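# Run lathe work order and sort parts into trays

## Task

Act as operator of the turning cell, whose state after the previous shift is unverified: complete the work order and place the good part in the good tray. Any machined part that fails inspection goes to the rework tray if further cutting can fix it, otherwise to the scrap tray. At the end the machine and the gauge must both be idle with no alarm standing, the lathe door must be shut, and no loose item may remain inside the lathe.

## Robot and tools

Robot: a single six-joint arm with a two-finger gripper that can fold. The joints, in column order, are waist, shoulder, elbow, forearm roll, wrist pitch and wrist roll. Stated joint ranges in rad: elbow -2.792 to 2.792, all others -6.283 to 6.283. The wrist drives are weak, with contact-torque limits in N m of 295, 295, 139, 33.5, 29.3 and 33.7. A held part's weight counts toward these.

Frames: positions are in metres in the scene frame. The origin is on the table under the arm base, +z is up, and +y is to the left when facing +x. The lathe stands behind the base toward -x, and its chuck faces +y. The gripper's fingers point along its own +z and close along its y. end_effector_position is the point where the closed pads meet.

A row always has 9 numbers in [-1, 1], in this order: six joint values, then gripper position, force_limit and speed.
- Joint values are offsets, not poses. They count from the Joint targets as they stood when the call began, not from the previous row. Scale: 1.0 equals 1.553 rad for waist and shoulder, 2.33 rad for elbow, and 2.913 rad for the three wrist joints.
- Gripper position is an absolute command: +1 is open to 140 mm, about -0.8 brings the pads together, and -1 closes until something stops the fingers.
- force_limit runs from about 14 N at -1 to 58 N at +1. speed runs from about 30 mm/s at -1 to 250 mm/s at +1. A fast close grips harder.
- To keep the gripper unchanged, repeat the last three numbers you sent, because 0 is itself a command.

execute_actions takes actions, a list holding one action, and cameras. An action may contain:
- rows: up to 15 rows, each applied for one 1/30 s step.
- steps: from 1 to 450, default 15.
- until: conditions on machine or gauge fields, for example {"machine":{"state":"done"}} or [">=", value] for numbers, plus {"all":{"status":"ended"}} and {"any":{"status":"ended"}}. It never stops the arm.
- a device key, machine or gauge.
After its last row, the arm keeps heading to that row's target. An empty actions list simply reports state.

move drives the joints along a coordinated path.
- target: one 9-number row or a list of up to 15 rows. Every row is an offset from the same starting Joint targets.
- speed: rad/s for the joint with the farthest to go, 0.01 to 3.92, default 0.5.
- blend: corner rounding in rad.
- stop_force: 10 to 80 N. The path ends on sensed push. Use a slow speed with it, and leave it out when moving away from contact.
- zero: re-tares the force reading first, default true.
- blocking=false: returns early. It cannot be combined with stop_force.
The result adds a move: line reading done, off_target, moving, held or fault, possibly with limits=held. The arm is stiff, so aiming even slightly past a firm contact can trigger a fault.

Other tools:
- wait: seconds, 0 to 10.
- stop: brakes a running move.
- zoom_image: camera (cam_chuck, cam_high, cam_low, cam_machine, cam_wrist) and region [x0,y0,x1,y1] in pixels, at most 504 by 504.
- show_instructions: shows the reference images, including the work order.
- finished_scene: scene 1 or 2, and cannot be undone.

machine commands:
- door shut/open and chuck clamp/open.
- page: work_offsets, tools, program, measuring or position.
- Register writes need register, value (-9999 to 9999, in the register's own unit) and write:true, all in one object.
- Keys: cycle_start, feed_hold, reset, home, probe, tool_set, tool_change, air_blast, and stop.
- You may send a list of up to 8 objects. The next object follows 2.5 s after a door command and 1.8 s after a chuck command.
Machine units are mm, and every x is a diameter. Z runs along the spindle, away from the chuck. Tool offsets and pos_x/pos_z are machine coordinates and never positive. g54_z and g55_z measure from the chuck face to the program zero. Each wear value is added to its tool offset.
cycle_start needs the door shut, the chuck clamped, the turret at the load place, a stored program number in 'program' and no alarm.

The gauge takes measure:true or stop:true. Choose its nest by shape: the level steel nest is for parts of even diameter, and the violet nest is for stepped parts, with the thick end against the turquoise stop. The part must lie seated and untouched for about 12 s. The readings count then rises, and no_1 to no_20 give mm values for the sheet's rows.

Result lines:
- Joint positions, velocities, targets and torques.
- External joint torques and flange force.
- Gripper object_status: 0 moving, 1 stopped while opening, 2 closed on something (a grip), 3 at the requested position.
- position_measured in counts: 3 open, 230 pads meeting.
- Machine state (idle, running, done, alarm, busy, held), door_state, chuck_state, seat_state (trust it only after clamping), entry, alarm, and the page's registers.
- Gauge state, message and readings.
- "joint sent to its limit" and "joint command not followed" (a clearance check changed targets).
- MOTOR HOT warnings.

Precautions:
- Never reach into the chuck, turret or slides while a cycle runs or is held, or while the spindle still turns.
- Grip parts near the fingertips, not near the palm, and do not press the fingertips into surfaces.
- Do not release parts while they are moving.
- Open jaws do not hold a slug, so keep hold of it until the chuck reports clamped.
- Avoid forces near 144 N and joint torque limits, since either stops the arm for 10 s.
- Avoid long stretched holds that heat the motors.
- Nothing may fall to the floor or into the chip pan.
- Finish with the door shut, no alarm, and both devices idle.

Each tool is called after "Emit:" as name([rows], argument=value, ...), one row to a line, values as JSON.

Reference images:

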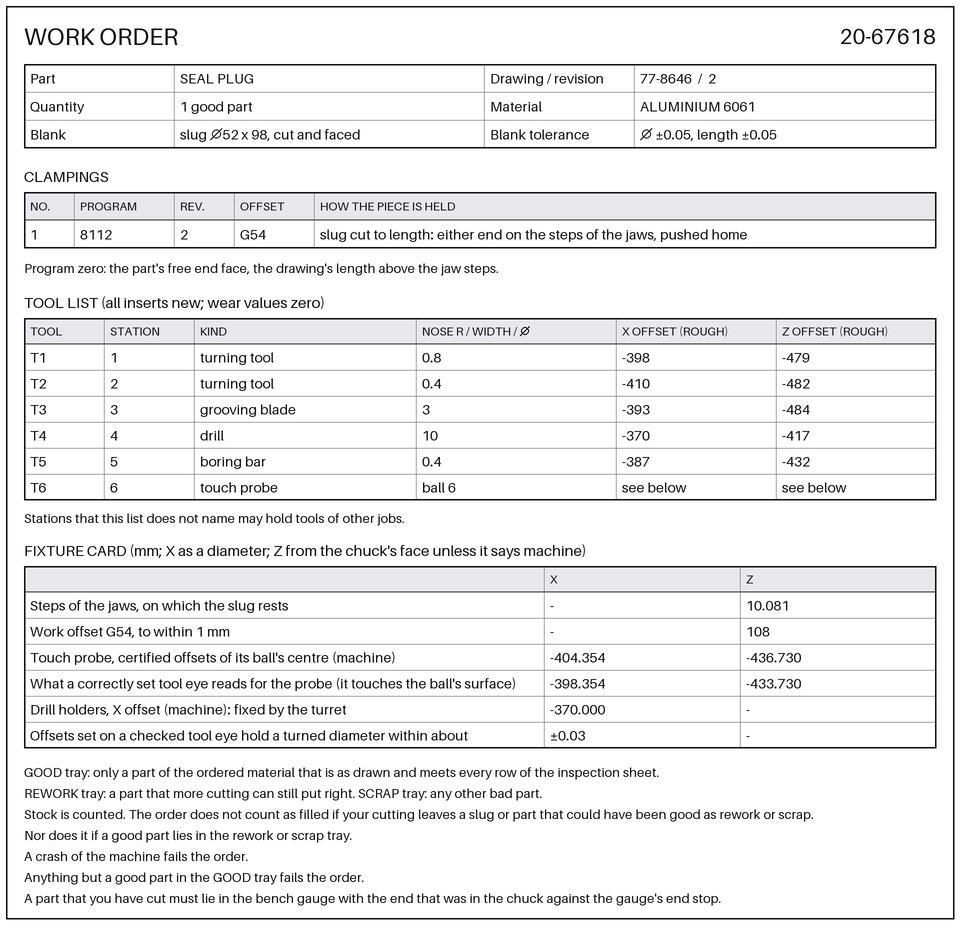

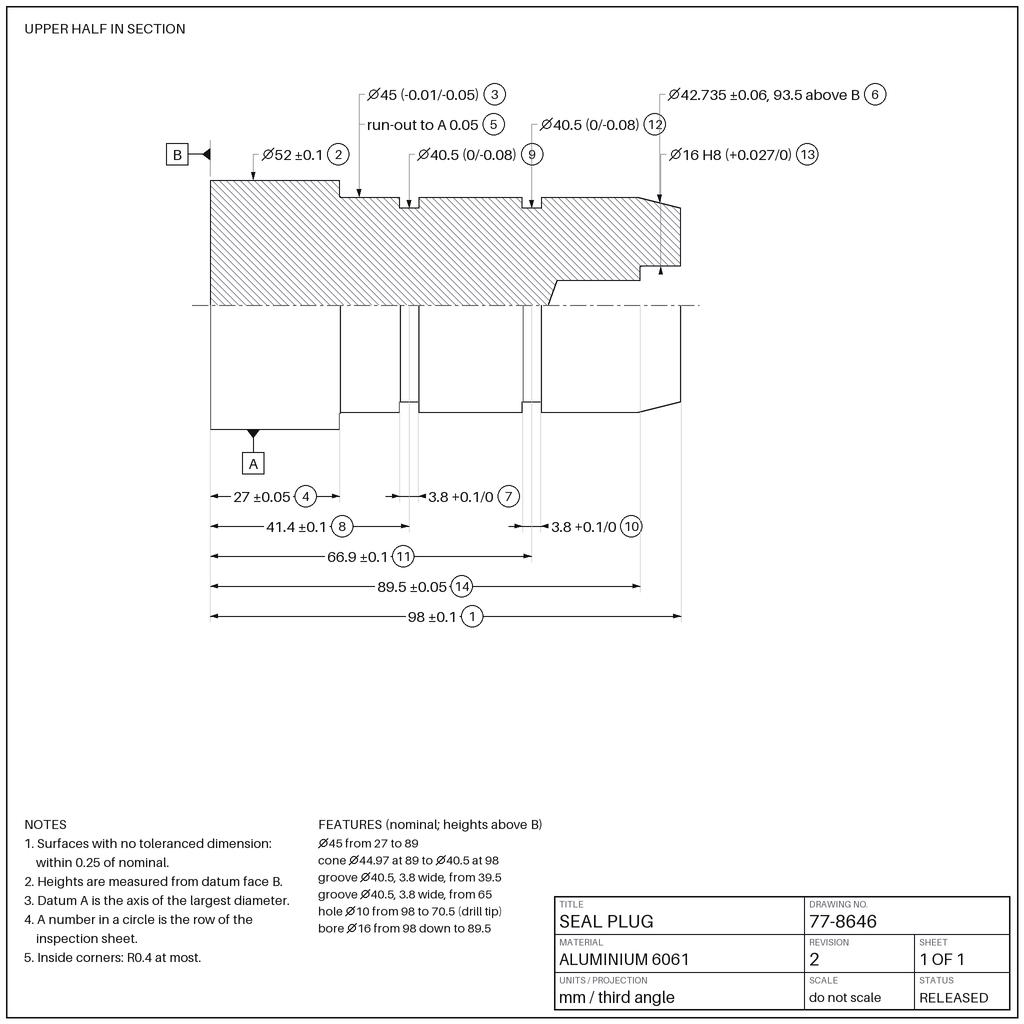

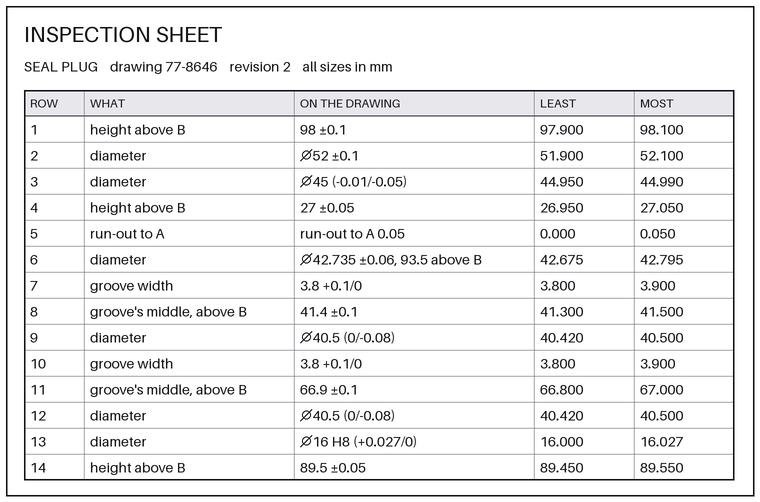

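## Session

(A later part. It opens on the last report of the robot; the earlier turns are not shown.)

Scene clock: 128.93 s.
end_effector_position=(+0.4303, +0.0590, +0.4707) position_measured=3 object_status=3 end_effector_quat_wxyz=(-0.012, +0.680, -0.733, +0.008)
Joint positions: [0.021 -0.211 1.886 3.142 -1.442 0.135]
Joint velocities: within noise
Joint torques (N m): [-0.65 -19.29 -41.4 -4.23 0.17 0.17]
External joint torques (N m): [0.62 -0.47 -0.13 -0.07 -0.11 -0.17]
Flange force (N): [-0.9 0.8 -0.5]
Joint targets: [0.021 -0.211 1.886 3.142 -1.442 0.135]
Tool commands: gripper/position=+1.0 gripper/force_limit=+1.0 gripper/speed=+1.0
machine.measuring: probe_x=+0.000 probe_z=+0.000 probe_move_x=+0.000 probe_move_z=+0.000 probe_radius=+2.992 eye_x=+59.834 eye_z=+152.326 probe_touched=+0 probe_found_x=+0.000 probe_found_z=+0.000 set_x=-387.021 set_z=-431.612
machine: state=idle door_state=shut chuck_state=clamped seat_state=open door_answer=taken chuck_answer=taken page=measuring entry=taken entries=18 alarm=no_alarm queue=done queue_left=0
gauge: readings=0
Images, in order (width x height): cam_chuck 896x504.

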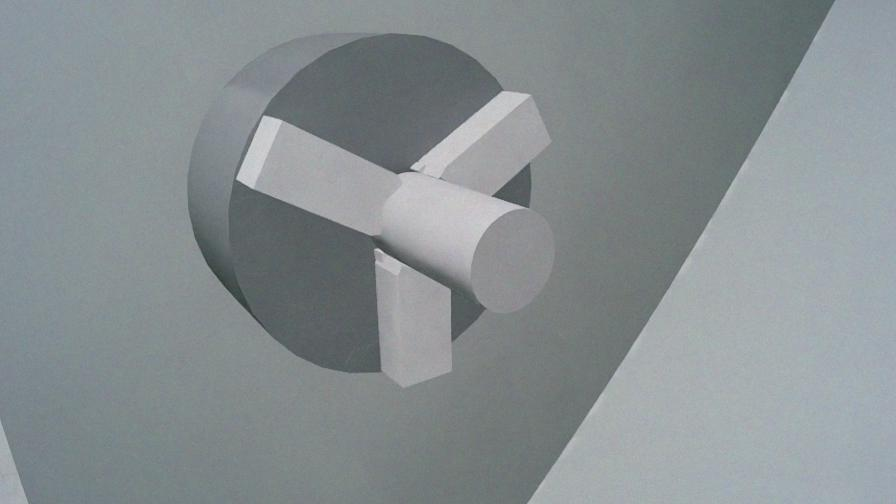

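Emit:
execute_actions([
  {"machine": [{"page":"tools"},{"register":"t5_x","value":-387.021,"write":true},{"register":"g54_z","value":108.081,"write":true},{"register":"t5_x_wear","value":-0.04,"write":true},{"register":"t2_x_wear","value":0.05,"write":true},{"register":"t1_x_wear","value":0.05,"write":true}], "steps":300, "until":{"machine":{"queue":["!=","running"]}}},
], cameras=[])

Emit:
execute_actions([
  {"machine": [{"door":"open"},{"page":"work_offsets"}], "steps":240, "until":{"machine":{"door_state":"open"}}},
])

Scene clock: 143.50 s.
end_effector_position=(+0.4303, +0.0590, +0.4707) position_measured=3 object_status=3 end_effector_quat_wxyz=(-0.012, +0.680, -0.733, +0.008)
Joint positions: [0.021 -0.211 1.886 3.142 -1.442 0.135]
Joint velocities: within noise
Joint torques (N m): [-0.79 -19.03 -41.27 -4.31 0.22 0.26]
External joint torques (N m): [0.66 -0.13 -0.08 0.03 -0.16 -0.26]
Flange force (N): [-0.9 0.3 -0.4]
Joint targets: [0.021 -0.211 1.886 3.142 -1.442 0.135]
Tool commands: gripper/position=+1.0 gripper/force_limit=+1.0 gripper/speed=+1.0
machine.tools: t1_x=-397.744 t1_x_wear=+0.050 t1_z=-479.392 t1_z_wear=+0.000 t1_radius=+0.800 t1_station=+1.000 t2_x=-410.318 t2_x_wear=+0.050 t2_z=-482.265 t2_z_wear=+0.000 t2_radius=+0.400 t2_station=+2.000 t3_x=-392.898 t3_x_wear=+0.000 t3_z=-484.256 t3_z_wear=+0.000 t3_radius=+0.000 t3_station=+3.000 t4_x=-370.000 t4_x_wear=+0.000 t4_z=-417.431 t4_z_wear=+0.000 t4_radius=+0.000 t4_station=+4.000 t5_x=-387.021 t5_x_wear=-0.040 t5_z=-431.612 t5_z_wear=+0.000 t5_radius=+0.400 t5_station=+5.000 t6_x=-404.354 t6_x_wear=+0.000 t6_z=-436.730 t6_z_wear=+0.000 t6_radius=+3.000 t6_station=+6.000
machine: state=idle door_state=shut chuck_state=clamped seat_state=open door_answer=taken chuck_answer=taken page=tools entry=taken entries=23 alarm=no_alarm queue=done queue_left=0
gauge: readings=0
No camera images: "cameras" was empty.

Scene clock: 145.73 s.
end_effector_position=(+0.4303, +0.0590, +0.4707) position_measured=3 object_status=3 end_effector_quat_wxyz=(-0.012, +0.680, -0.733, +0.008)
Joint positions: [0.021 -0.211 1.886 3.142 -1.442 0.135]
Joint velocities: within noise
Joint torques (N m): [-0.32 -19.27 -41.11 -4.35 0.18 0.25]
External joint torques (N m): [0.3 0.03 -0.24 0.08 -0.11 -0.25]
Flange force (N): [-0.2 -0.3 -0.6]
Joint targets: [0.021 -0.211 1.886 3.142 -1.442 0.135]
Tool commands: gripper/position=+1.0 gripper/force_limit=+1.0 gripper/speed=+1.0
machine.tools: t1_x=-397.744 t1_x_wear=+0.050 t1_z=-479.392 t1_z_wear=+0.000 t1_radius=+0.800 t1_station=+1.000 t2_x=-410.318 t2_x_wear=+0.050 t2_z=-482.265 t2_z_wear=+0.000 t2_radius=+0.400 t2_station=+2.000 t3_x=-392.898 t3_x_wear=+0.000 t3_z=-484.256 t3_z_wear=+0.000 t3_radius=+0.000 t3_station=+3.000 t4_x=-370.000 t4_x_wear=+0.000 t4_z=-417.431 t4_z_wear=+0.000 t4_radius=+0.000 t4_station=+4.000 t5_x=-387.021 t5_x_wear=-0.040 t5_z=-431.612 t5_z_wear=+0.000 t5_radius=+0.400 t5_station=+5.000 t6_x=-404.354 t6_x_wear=+0.000 t6_z=-436.730 t6_z_wear=+0.000 t6_radius=+3.000 t6_station=+6.000
machine: state=idle door_state=open chuck_state=clamped seat_state=open door_answer=taken chuck_answer=taken page=tools entry=taken entries=23 alarm=no_alarm queue=running queue_left=1
gauge: readings=0

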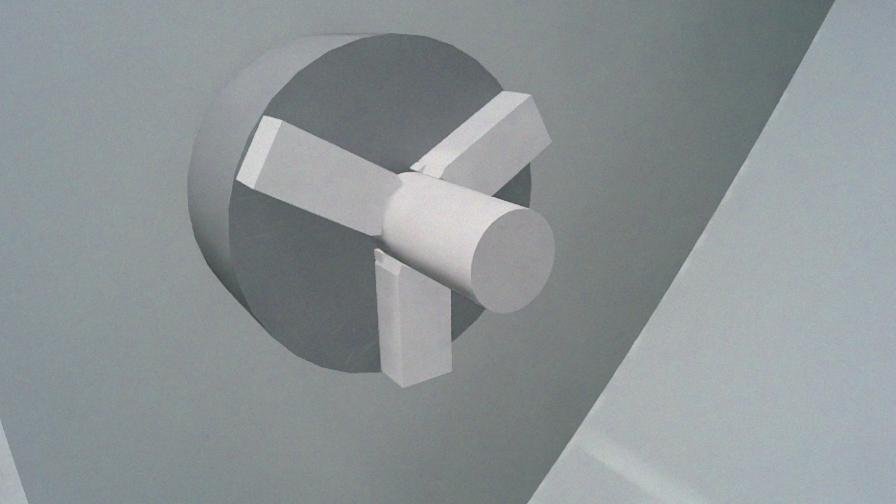

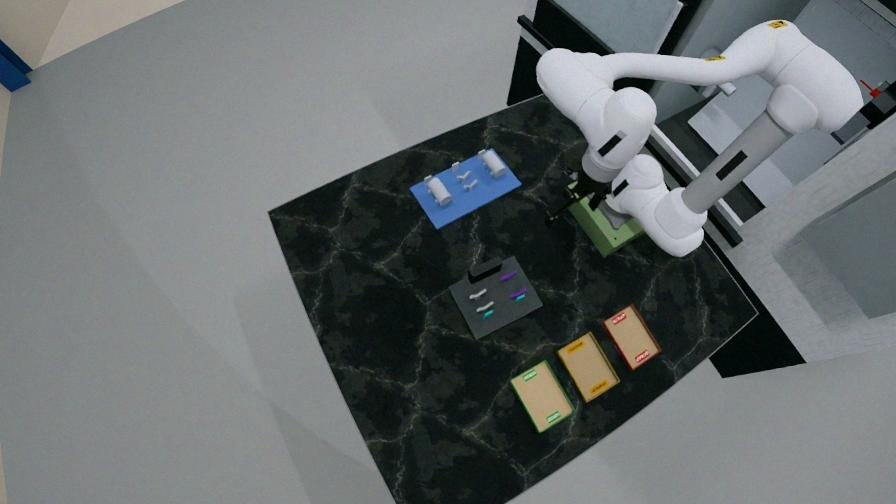

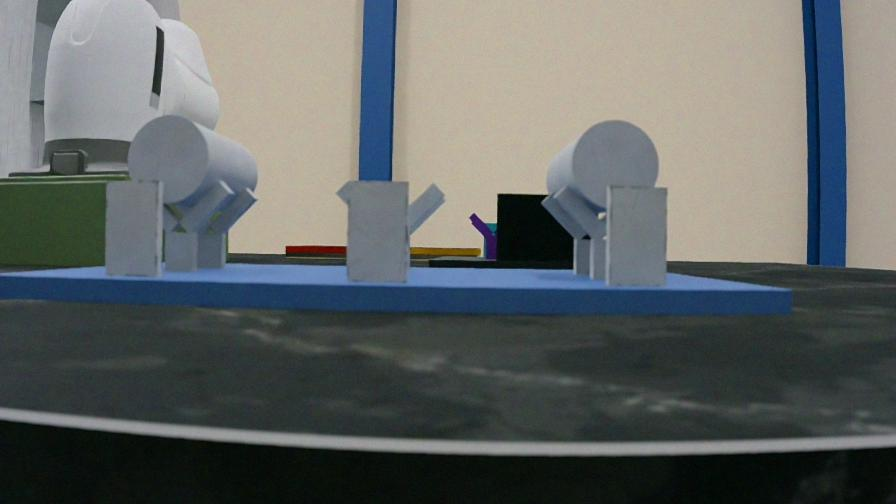

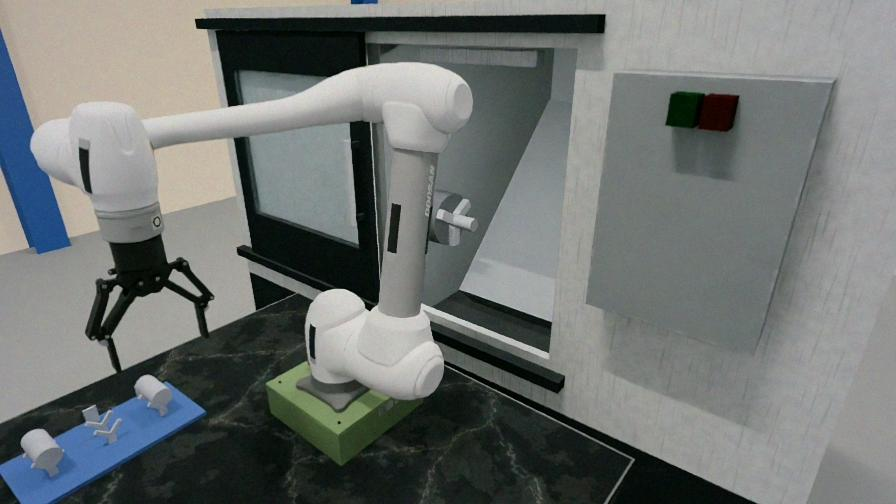

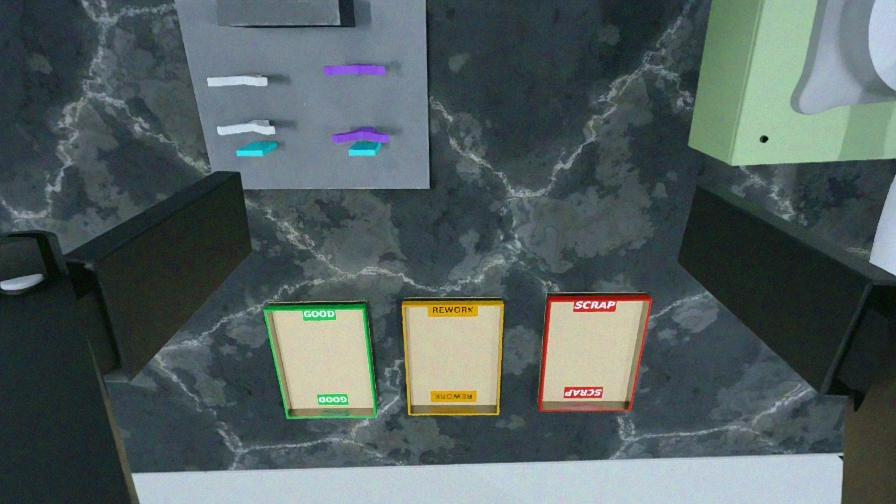

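Emit:
move(target=[-0.5261, 0.1590, -0.0815, 0, 0.0111, -0.3069, 1, 1, 1], speed=0.7)

Scene clock: 187.80 s.
end_effector_position=(+0.4392, -0.3706, +0.4514) position_measured=3 object_status=3 end_effector_quat_wxyz=(-0.002, +0.707, -0.707, +0.000)
Joint positions: [-0.797 0.036 1.696 3.142 -1.41 -0.759]
Joint velocities: within noise
Joint torques (N m): [0.03 -44.08 -40.76 -4.22 0.25 0.33]
External joint torques (N m): [0.26 -1.08 -0.49 -0.03 -0.22 -0.33]
Flange force (N): [-0.5 0.8 -1.4]
Joint targets: [-0.797 0.036 1.696 3.142 -1.410 -0.759]
machine.work_offsets: g54_z=+108.081 g55_z=+0.000
machine: state=idle door_state=open chuck_state=clamped seat_state=open door_answer=taken chuck_answer=taken page=work_offsets entry=taken entries=23 alarm=no_alarm queue=done queue_left=0
gauge: readings=0
move: done

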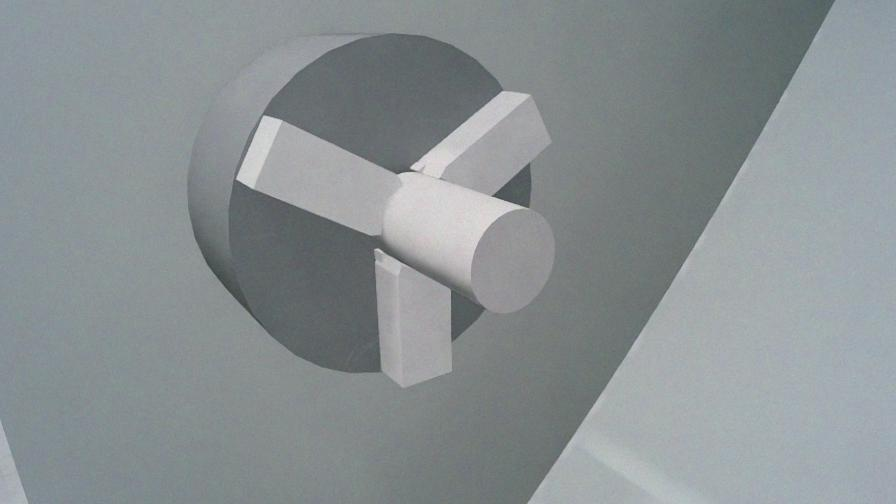

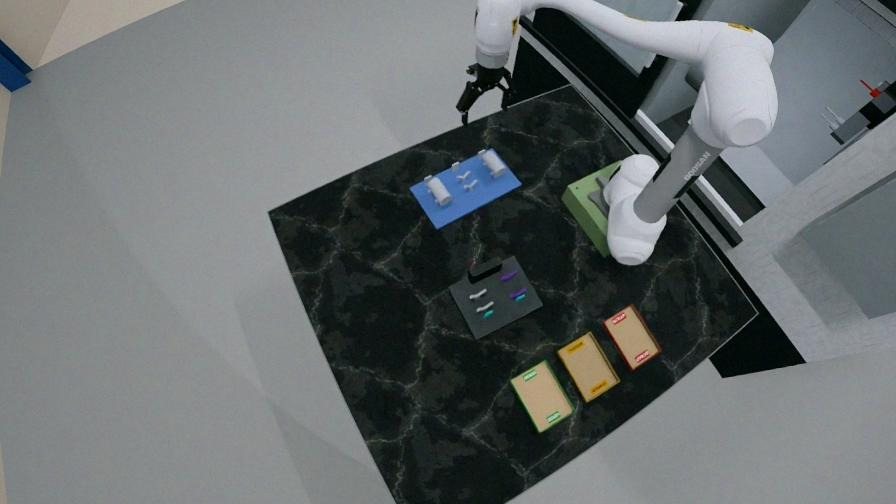

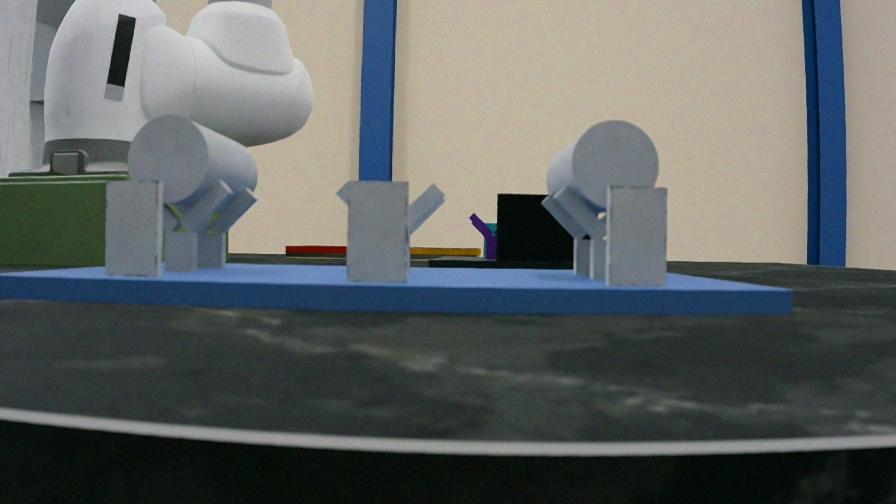

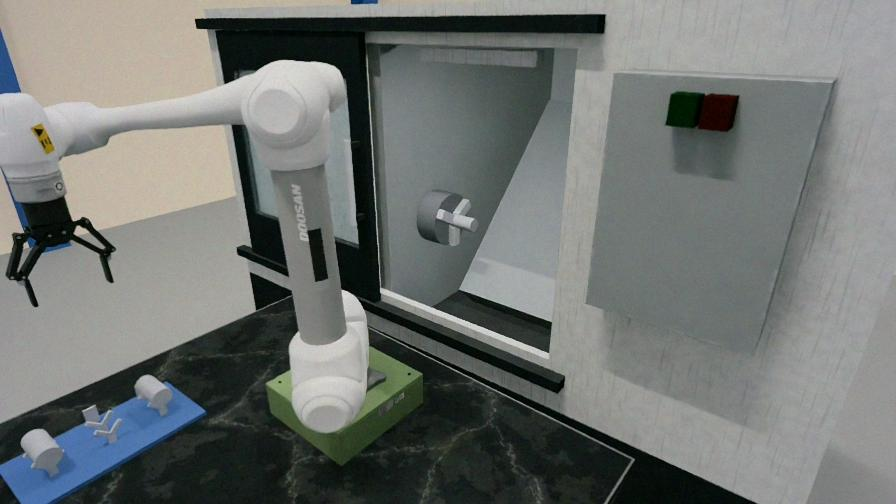

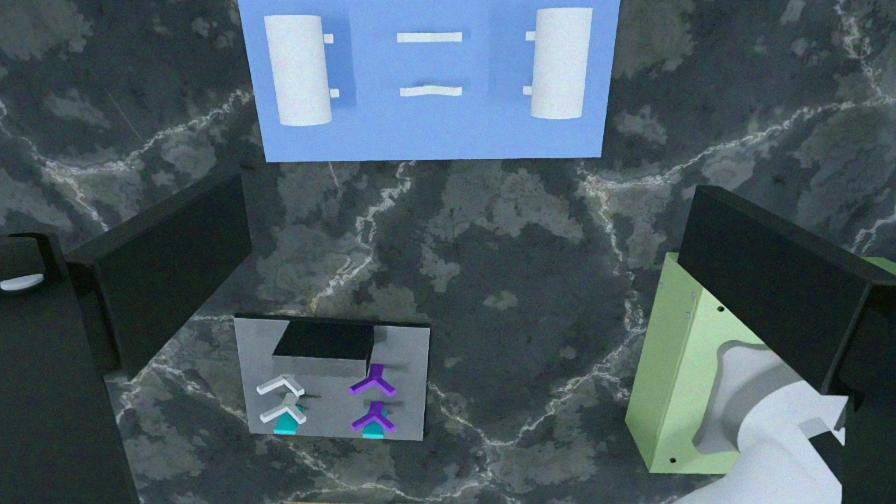

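Emit:
move(target=[-0.7746, -0.6175, 0.2451, 0, 0.1215, 0.2606, 1, 1, 1], speed=0.8, cameras=["cam_machine","cam_wrist"])

Emit:
move(target=[-0.7592, 0, 0, 0, 0, 0, 1, 1, 1], speed=0.6)

Scene clock: 231.80 s.
end_effector_position=(-0.0743, -0.2683, +0.5071) position_measured=3 object_status=3 end_effector_quat_wxyz=(-0.069, +0.181, +0.915, -0.354)
Joint positions: [-2 -0.923 2.267 3.142 -1.056 0]
Joint velocities: within noise
Joint torques (N m): [0.89 39.76 -42.19 -4.21 1.94 0.2]
External joint torques (N m): [-0.91 -1.05 -0.38 -0.01 -0.14 -0.23]
Flange force (N): [0.0 0.0 0.0]
Joint targets: [-2.000 -0.923 2.267 3.142 -1.056 0.000]
machine.work_offsets: g54_z=+108.081 g55_z=+0.000
machine: state=idle door_state=open chuck_state=clamped seat_state=open door_answer=taken chuck_answer=taken page=work_offsets entry=taken entries=23 alarm=no_alarm queue=done queue_left=0
gauge: readings=0
move: done
Images, in order (width x height): cam_machine 896x504, cam_wrist 896x504.

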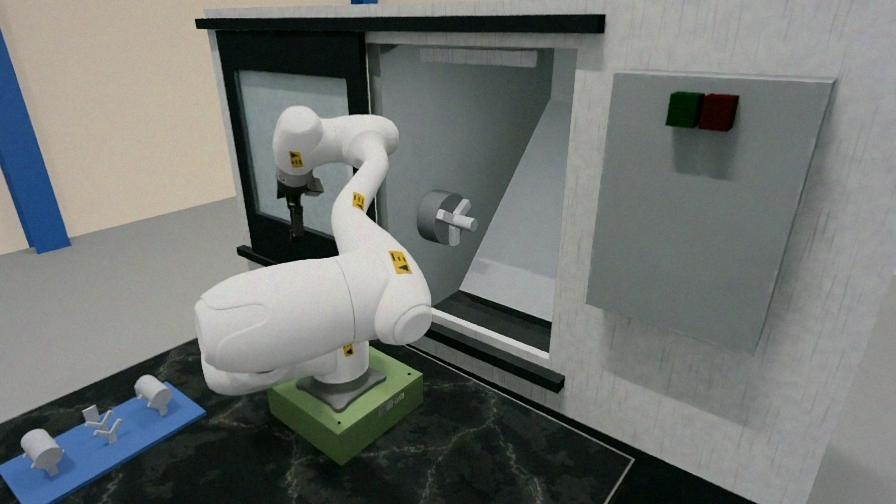

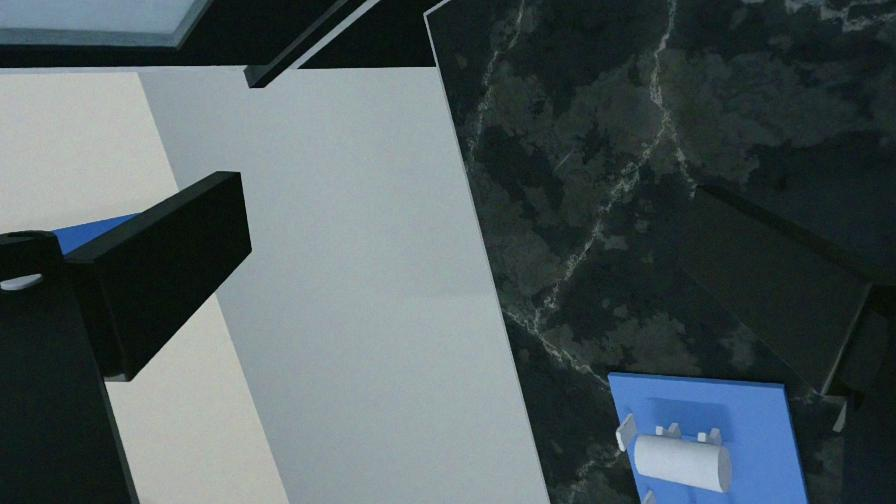

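Scene clock: 234.20 s.
end_effector_position=(-0.2762, -0.0355, +0.5069) position_measured=3 object_status=3 end_effector_quat_wxyz=(-0.256, +0.659, +0.660, -0.254)
Joint positions: [-3.179 -0.923 2.267 3.142 -1.056 0]
Joint velocities: within noise
Joint torques (N m): [-0.13 38.5 -42.2 -4.23 1.9 0.23]
External joint torques (N m): [0.34 0.53 -0.1 0.02 -0.1 -0.26]
Flange force (N): [0.0 0.0 0.0]
Joint targets: [-3.179 -0.923 2.267 3.142 -1.056 0.000]
machine.work_offsets: g54_z=+108.081 g55_z=+0.000
machine: state=idle door_state=open chuck_state=clamped seat_state=open door_answer=taken chuck_answer=taken page=work_offsets entry=taken entries=23 alarm=no_alarm queue=done queue_left=0
gauge: readings=0
move: done

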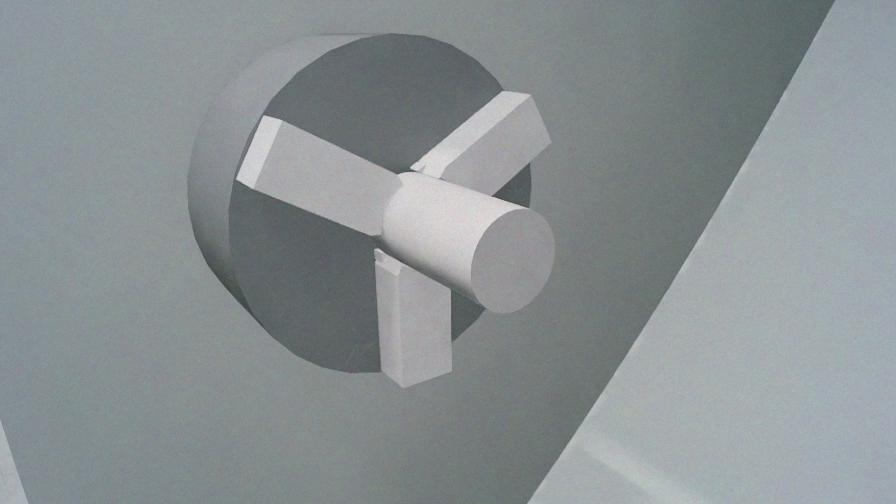

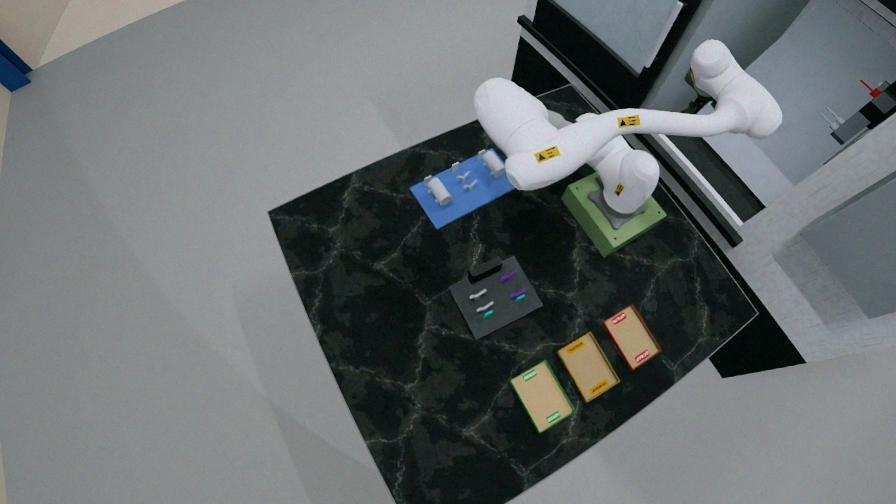

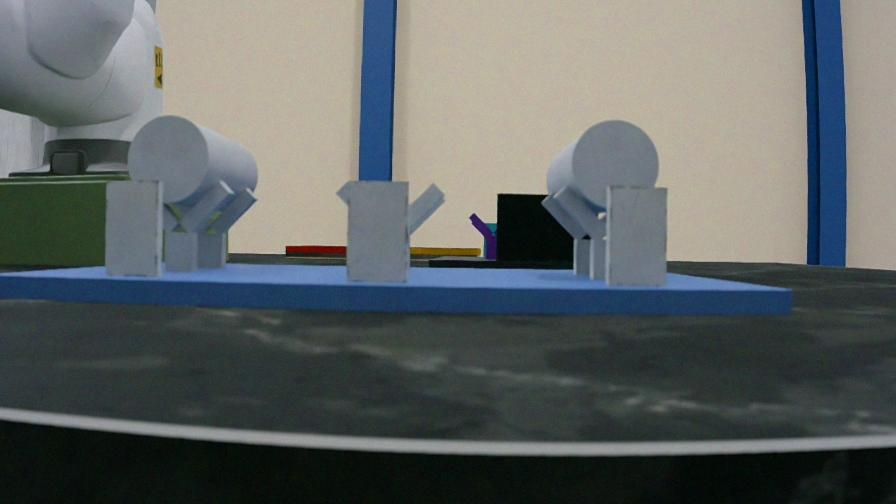

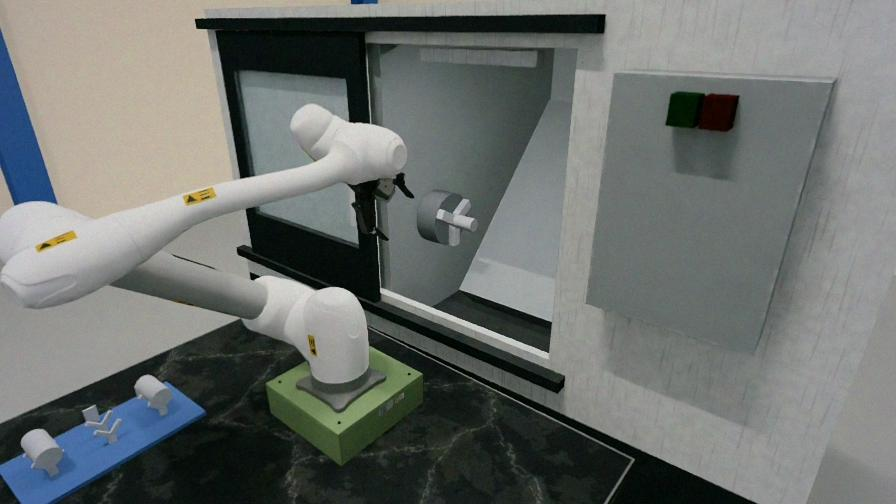

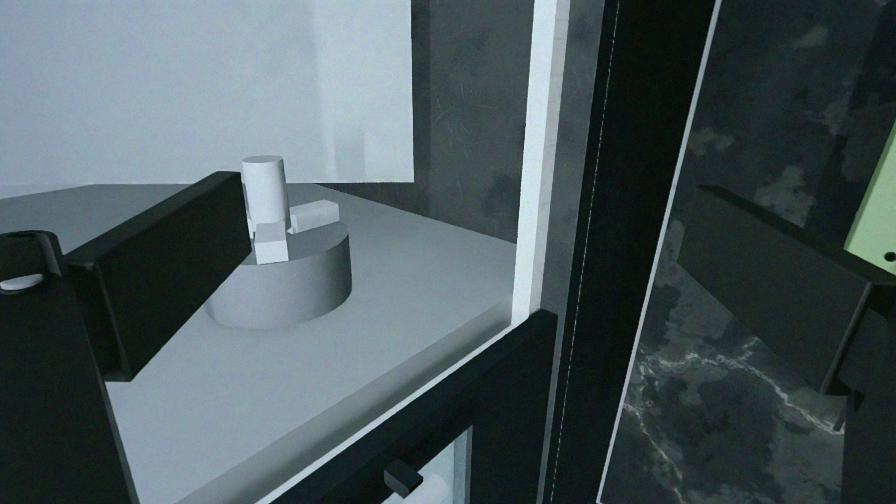

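Emit:
move(target=[-0.1217, 0.6558, 0.1554, -0.0713, 0.7613, 0.0287, 1, 1, 1], speed=0.6)

Scene clock: 259.23 s.
end_effector_position=(-0.6202, +0.0186, +0.3573) position_measured=3 object_status=3 end_effector_quat_wxyz=(+0.499, -0.500, -0.502, +0.499)
Joint positions: [-3.369 0.095 2.629 2.934 1.162 0.083]
Joint velocities: within noise
Joint torques (N m): [-0.76 -30.06 -19.85 -1.47 2.69 0.19]
External joint torques (N m): [0.72 -0.13 -0.18 0 -0.03 -0.24]
Flange force (N): [-2.8 -0.4 0.7]
Joint targets: [-3.369 0.096 2.629 2.934 1.162 0.083]
machine.work_offsets: g54_z=+108.081 g55_z=+0.000
machine: state=idle door_state=open chuck_state=clamped seat_state=open door_answer=taken chuck_answer=taken page=work_offsets entry=taken entries=23 alarm=no_alarm queue=done queue_left=0
gauge: readings=0
move: done

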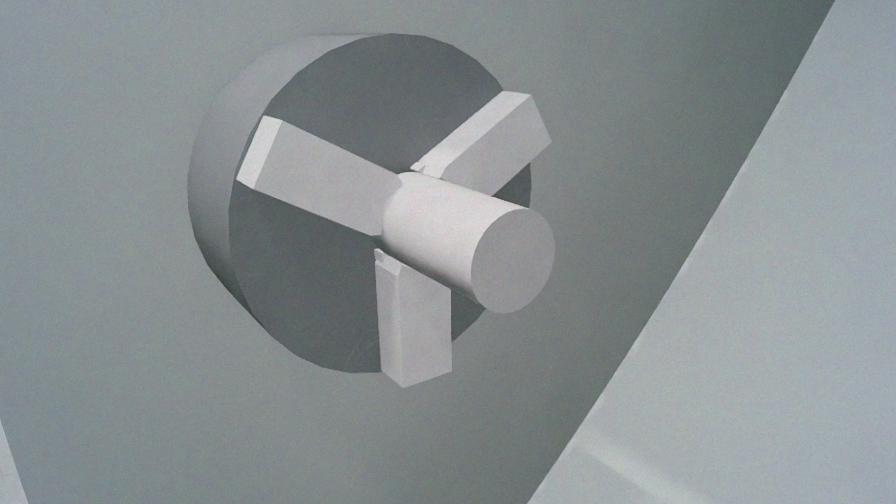

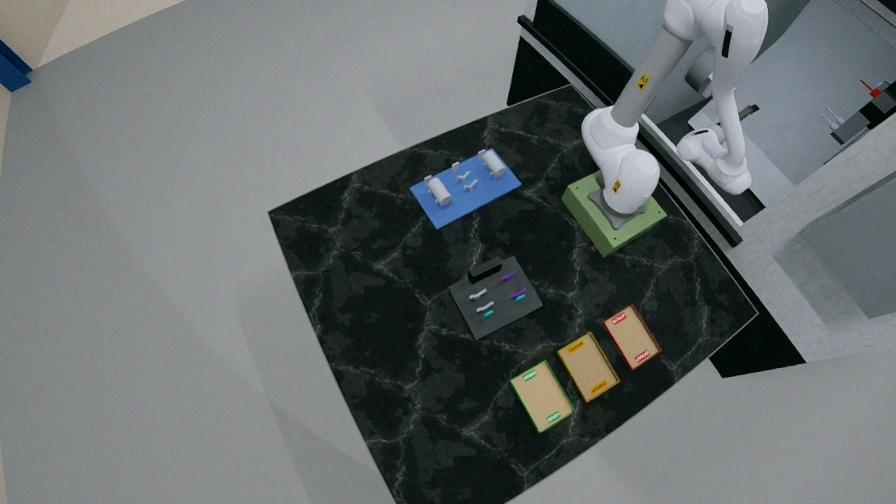

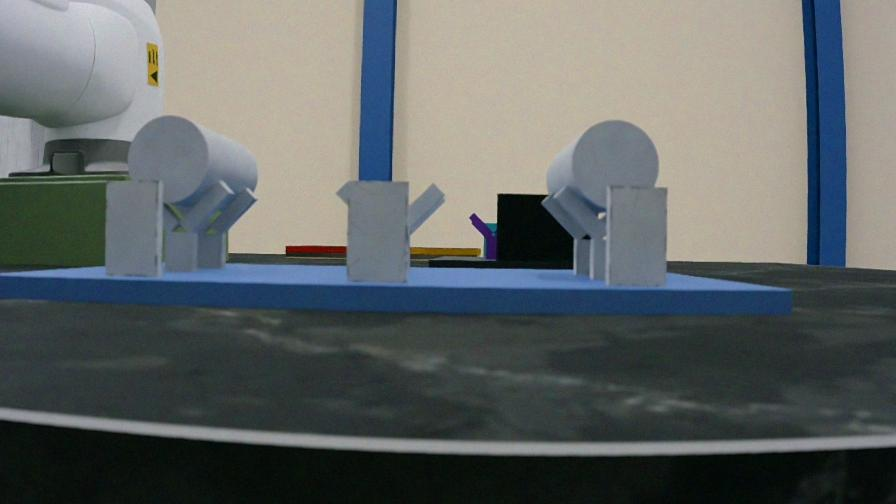

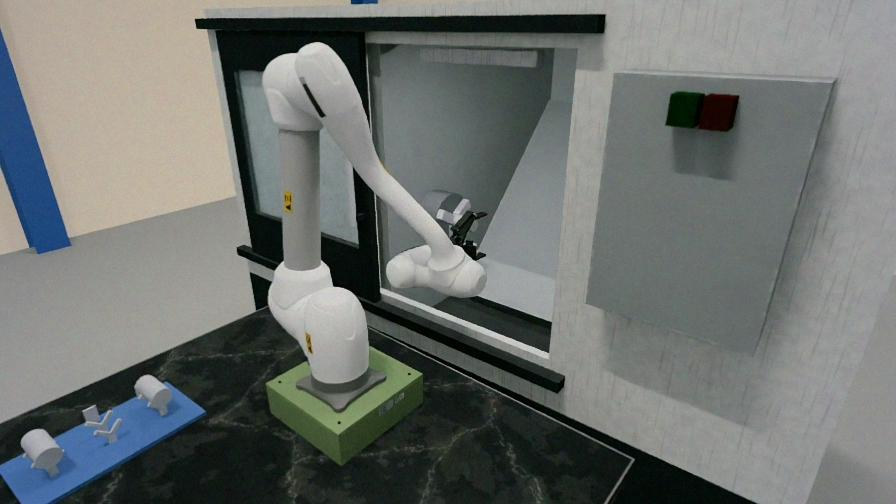

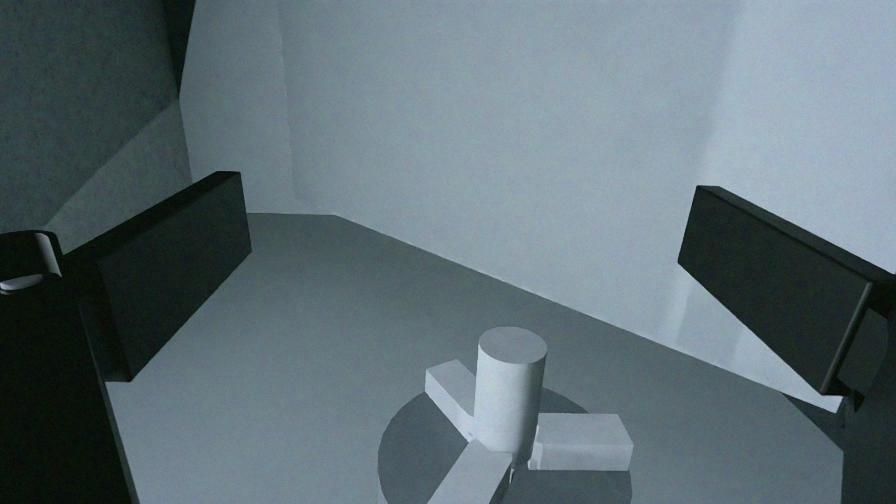

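Emit:
move(target=[0.0603, 0.1219, -0.0439, 0.0362, 0.0277, -0.0172, 1, 1, 1], speed=0.3, cameras=["cam_wrist","cam_chuck","cam_machine"])

Scene clock: 272.03 s.
end_effector_position=(-0.6901, -0.0016, +0.3171) position_measured=3 object_status=3 end_effector_quat_wxyz=(+0.499, -0.500, -0.502, +0.499)
Joint positions: [-3.275 0.285 2.527 3.039 1.242 0.033]
Joint velocities: within noise
Joint torques (N m): [-0.55 -44.62 -16.03 -1.13 2.97 0.19]
External joint torques (N m): [0.4 -0.61 -0.29 -0.14 -0.3 -0.24]
Flange force (N): [-1.0 -2.5 0.3]
Joint targets: [-3.275 0.285 2.527 3.039 1.242 0.033]
machine.work_offsets: g54_z=+108.081 g55_z=+0.000
machine: state=idle door_state=open chuck_state=clamped seat_state=open door_answer=taken chuck_answer=taken page=work_offsets entry=taken entries=23 alarm=no_alarm queue=done queue_left=0
gauge: readings=0
move: done
Images, in order (width x height): cam_chuck 896x504, cam_machine 896x504, cam_wrist 896x504.

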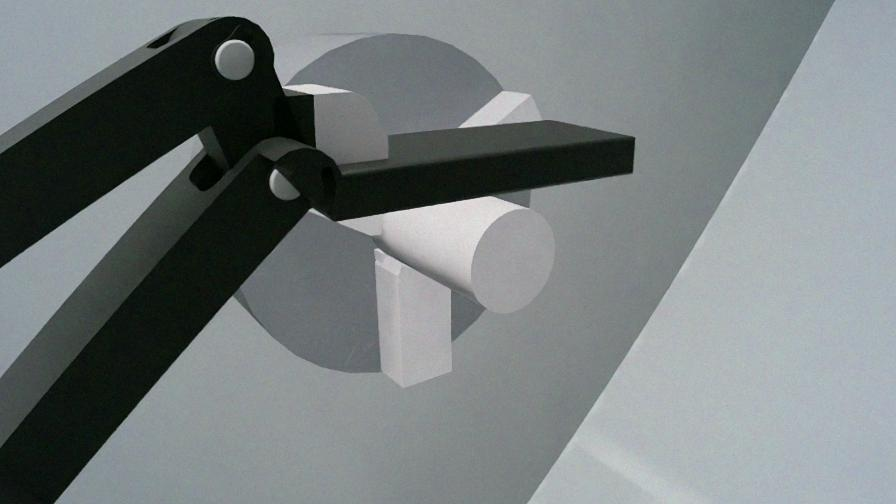

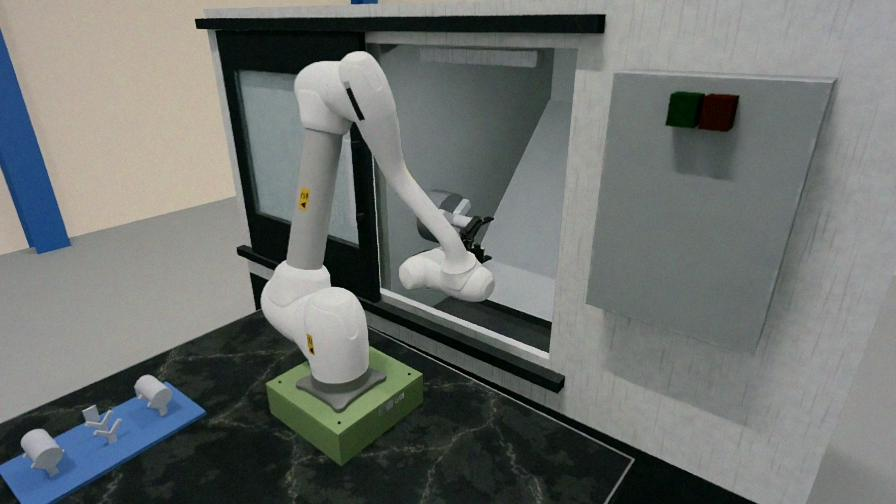

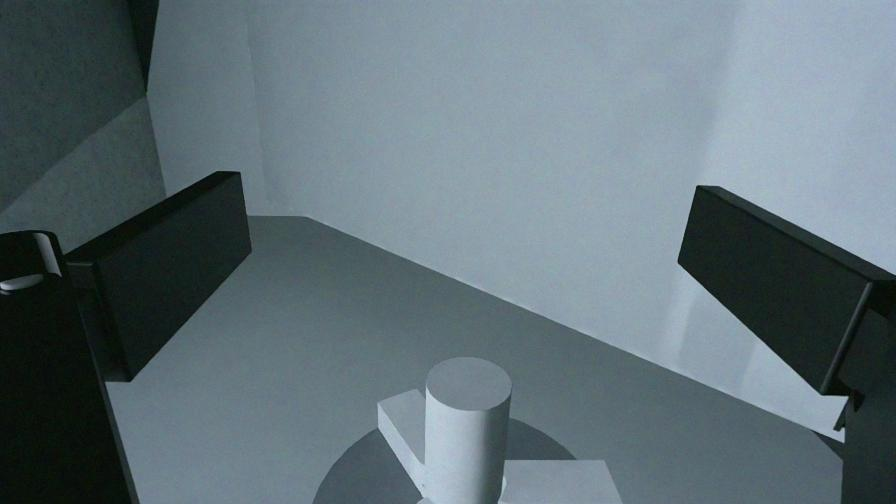

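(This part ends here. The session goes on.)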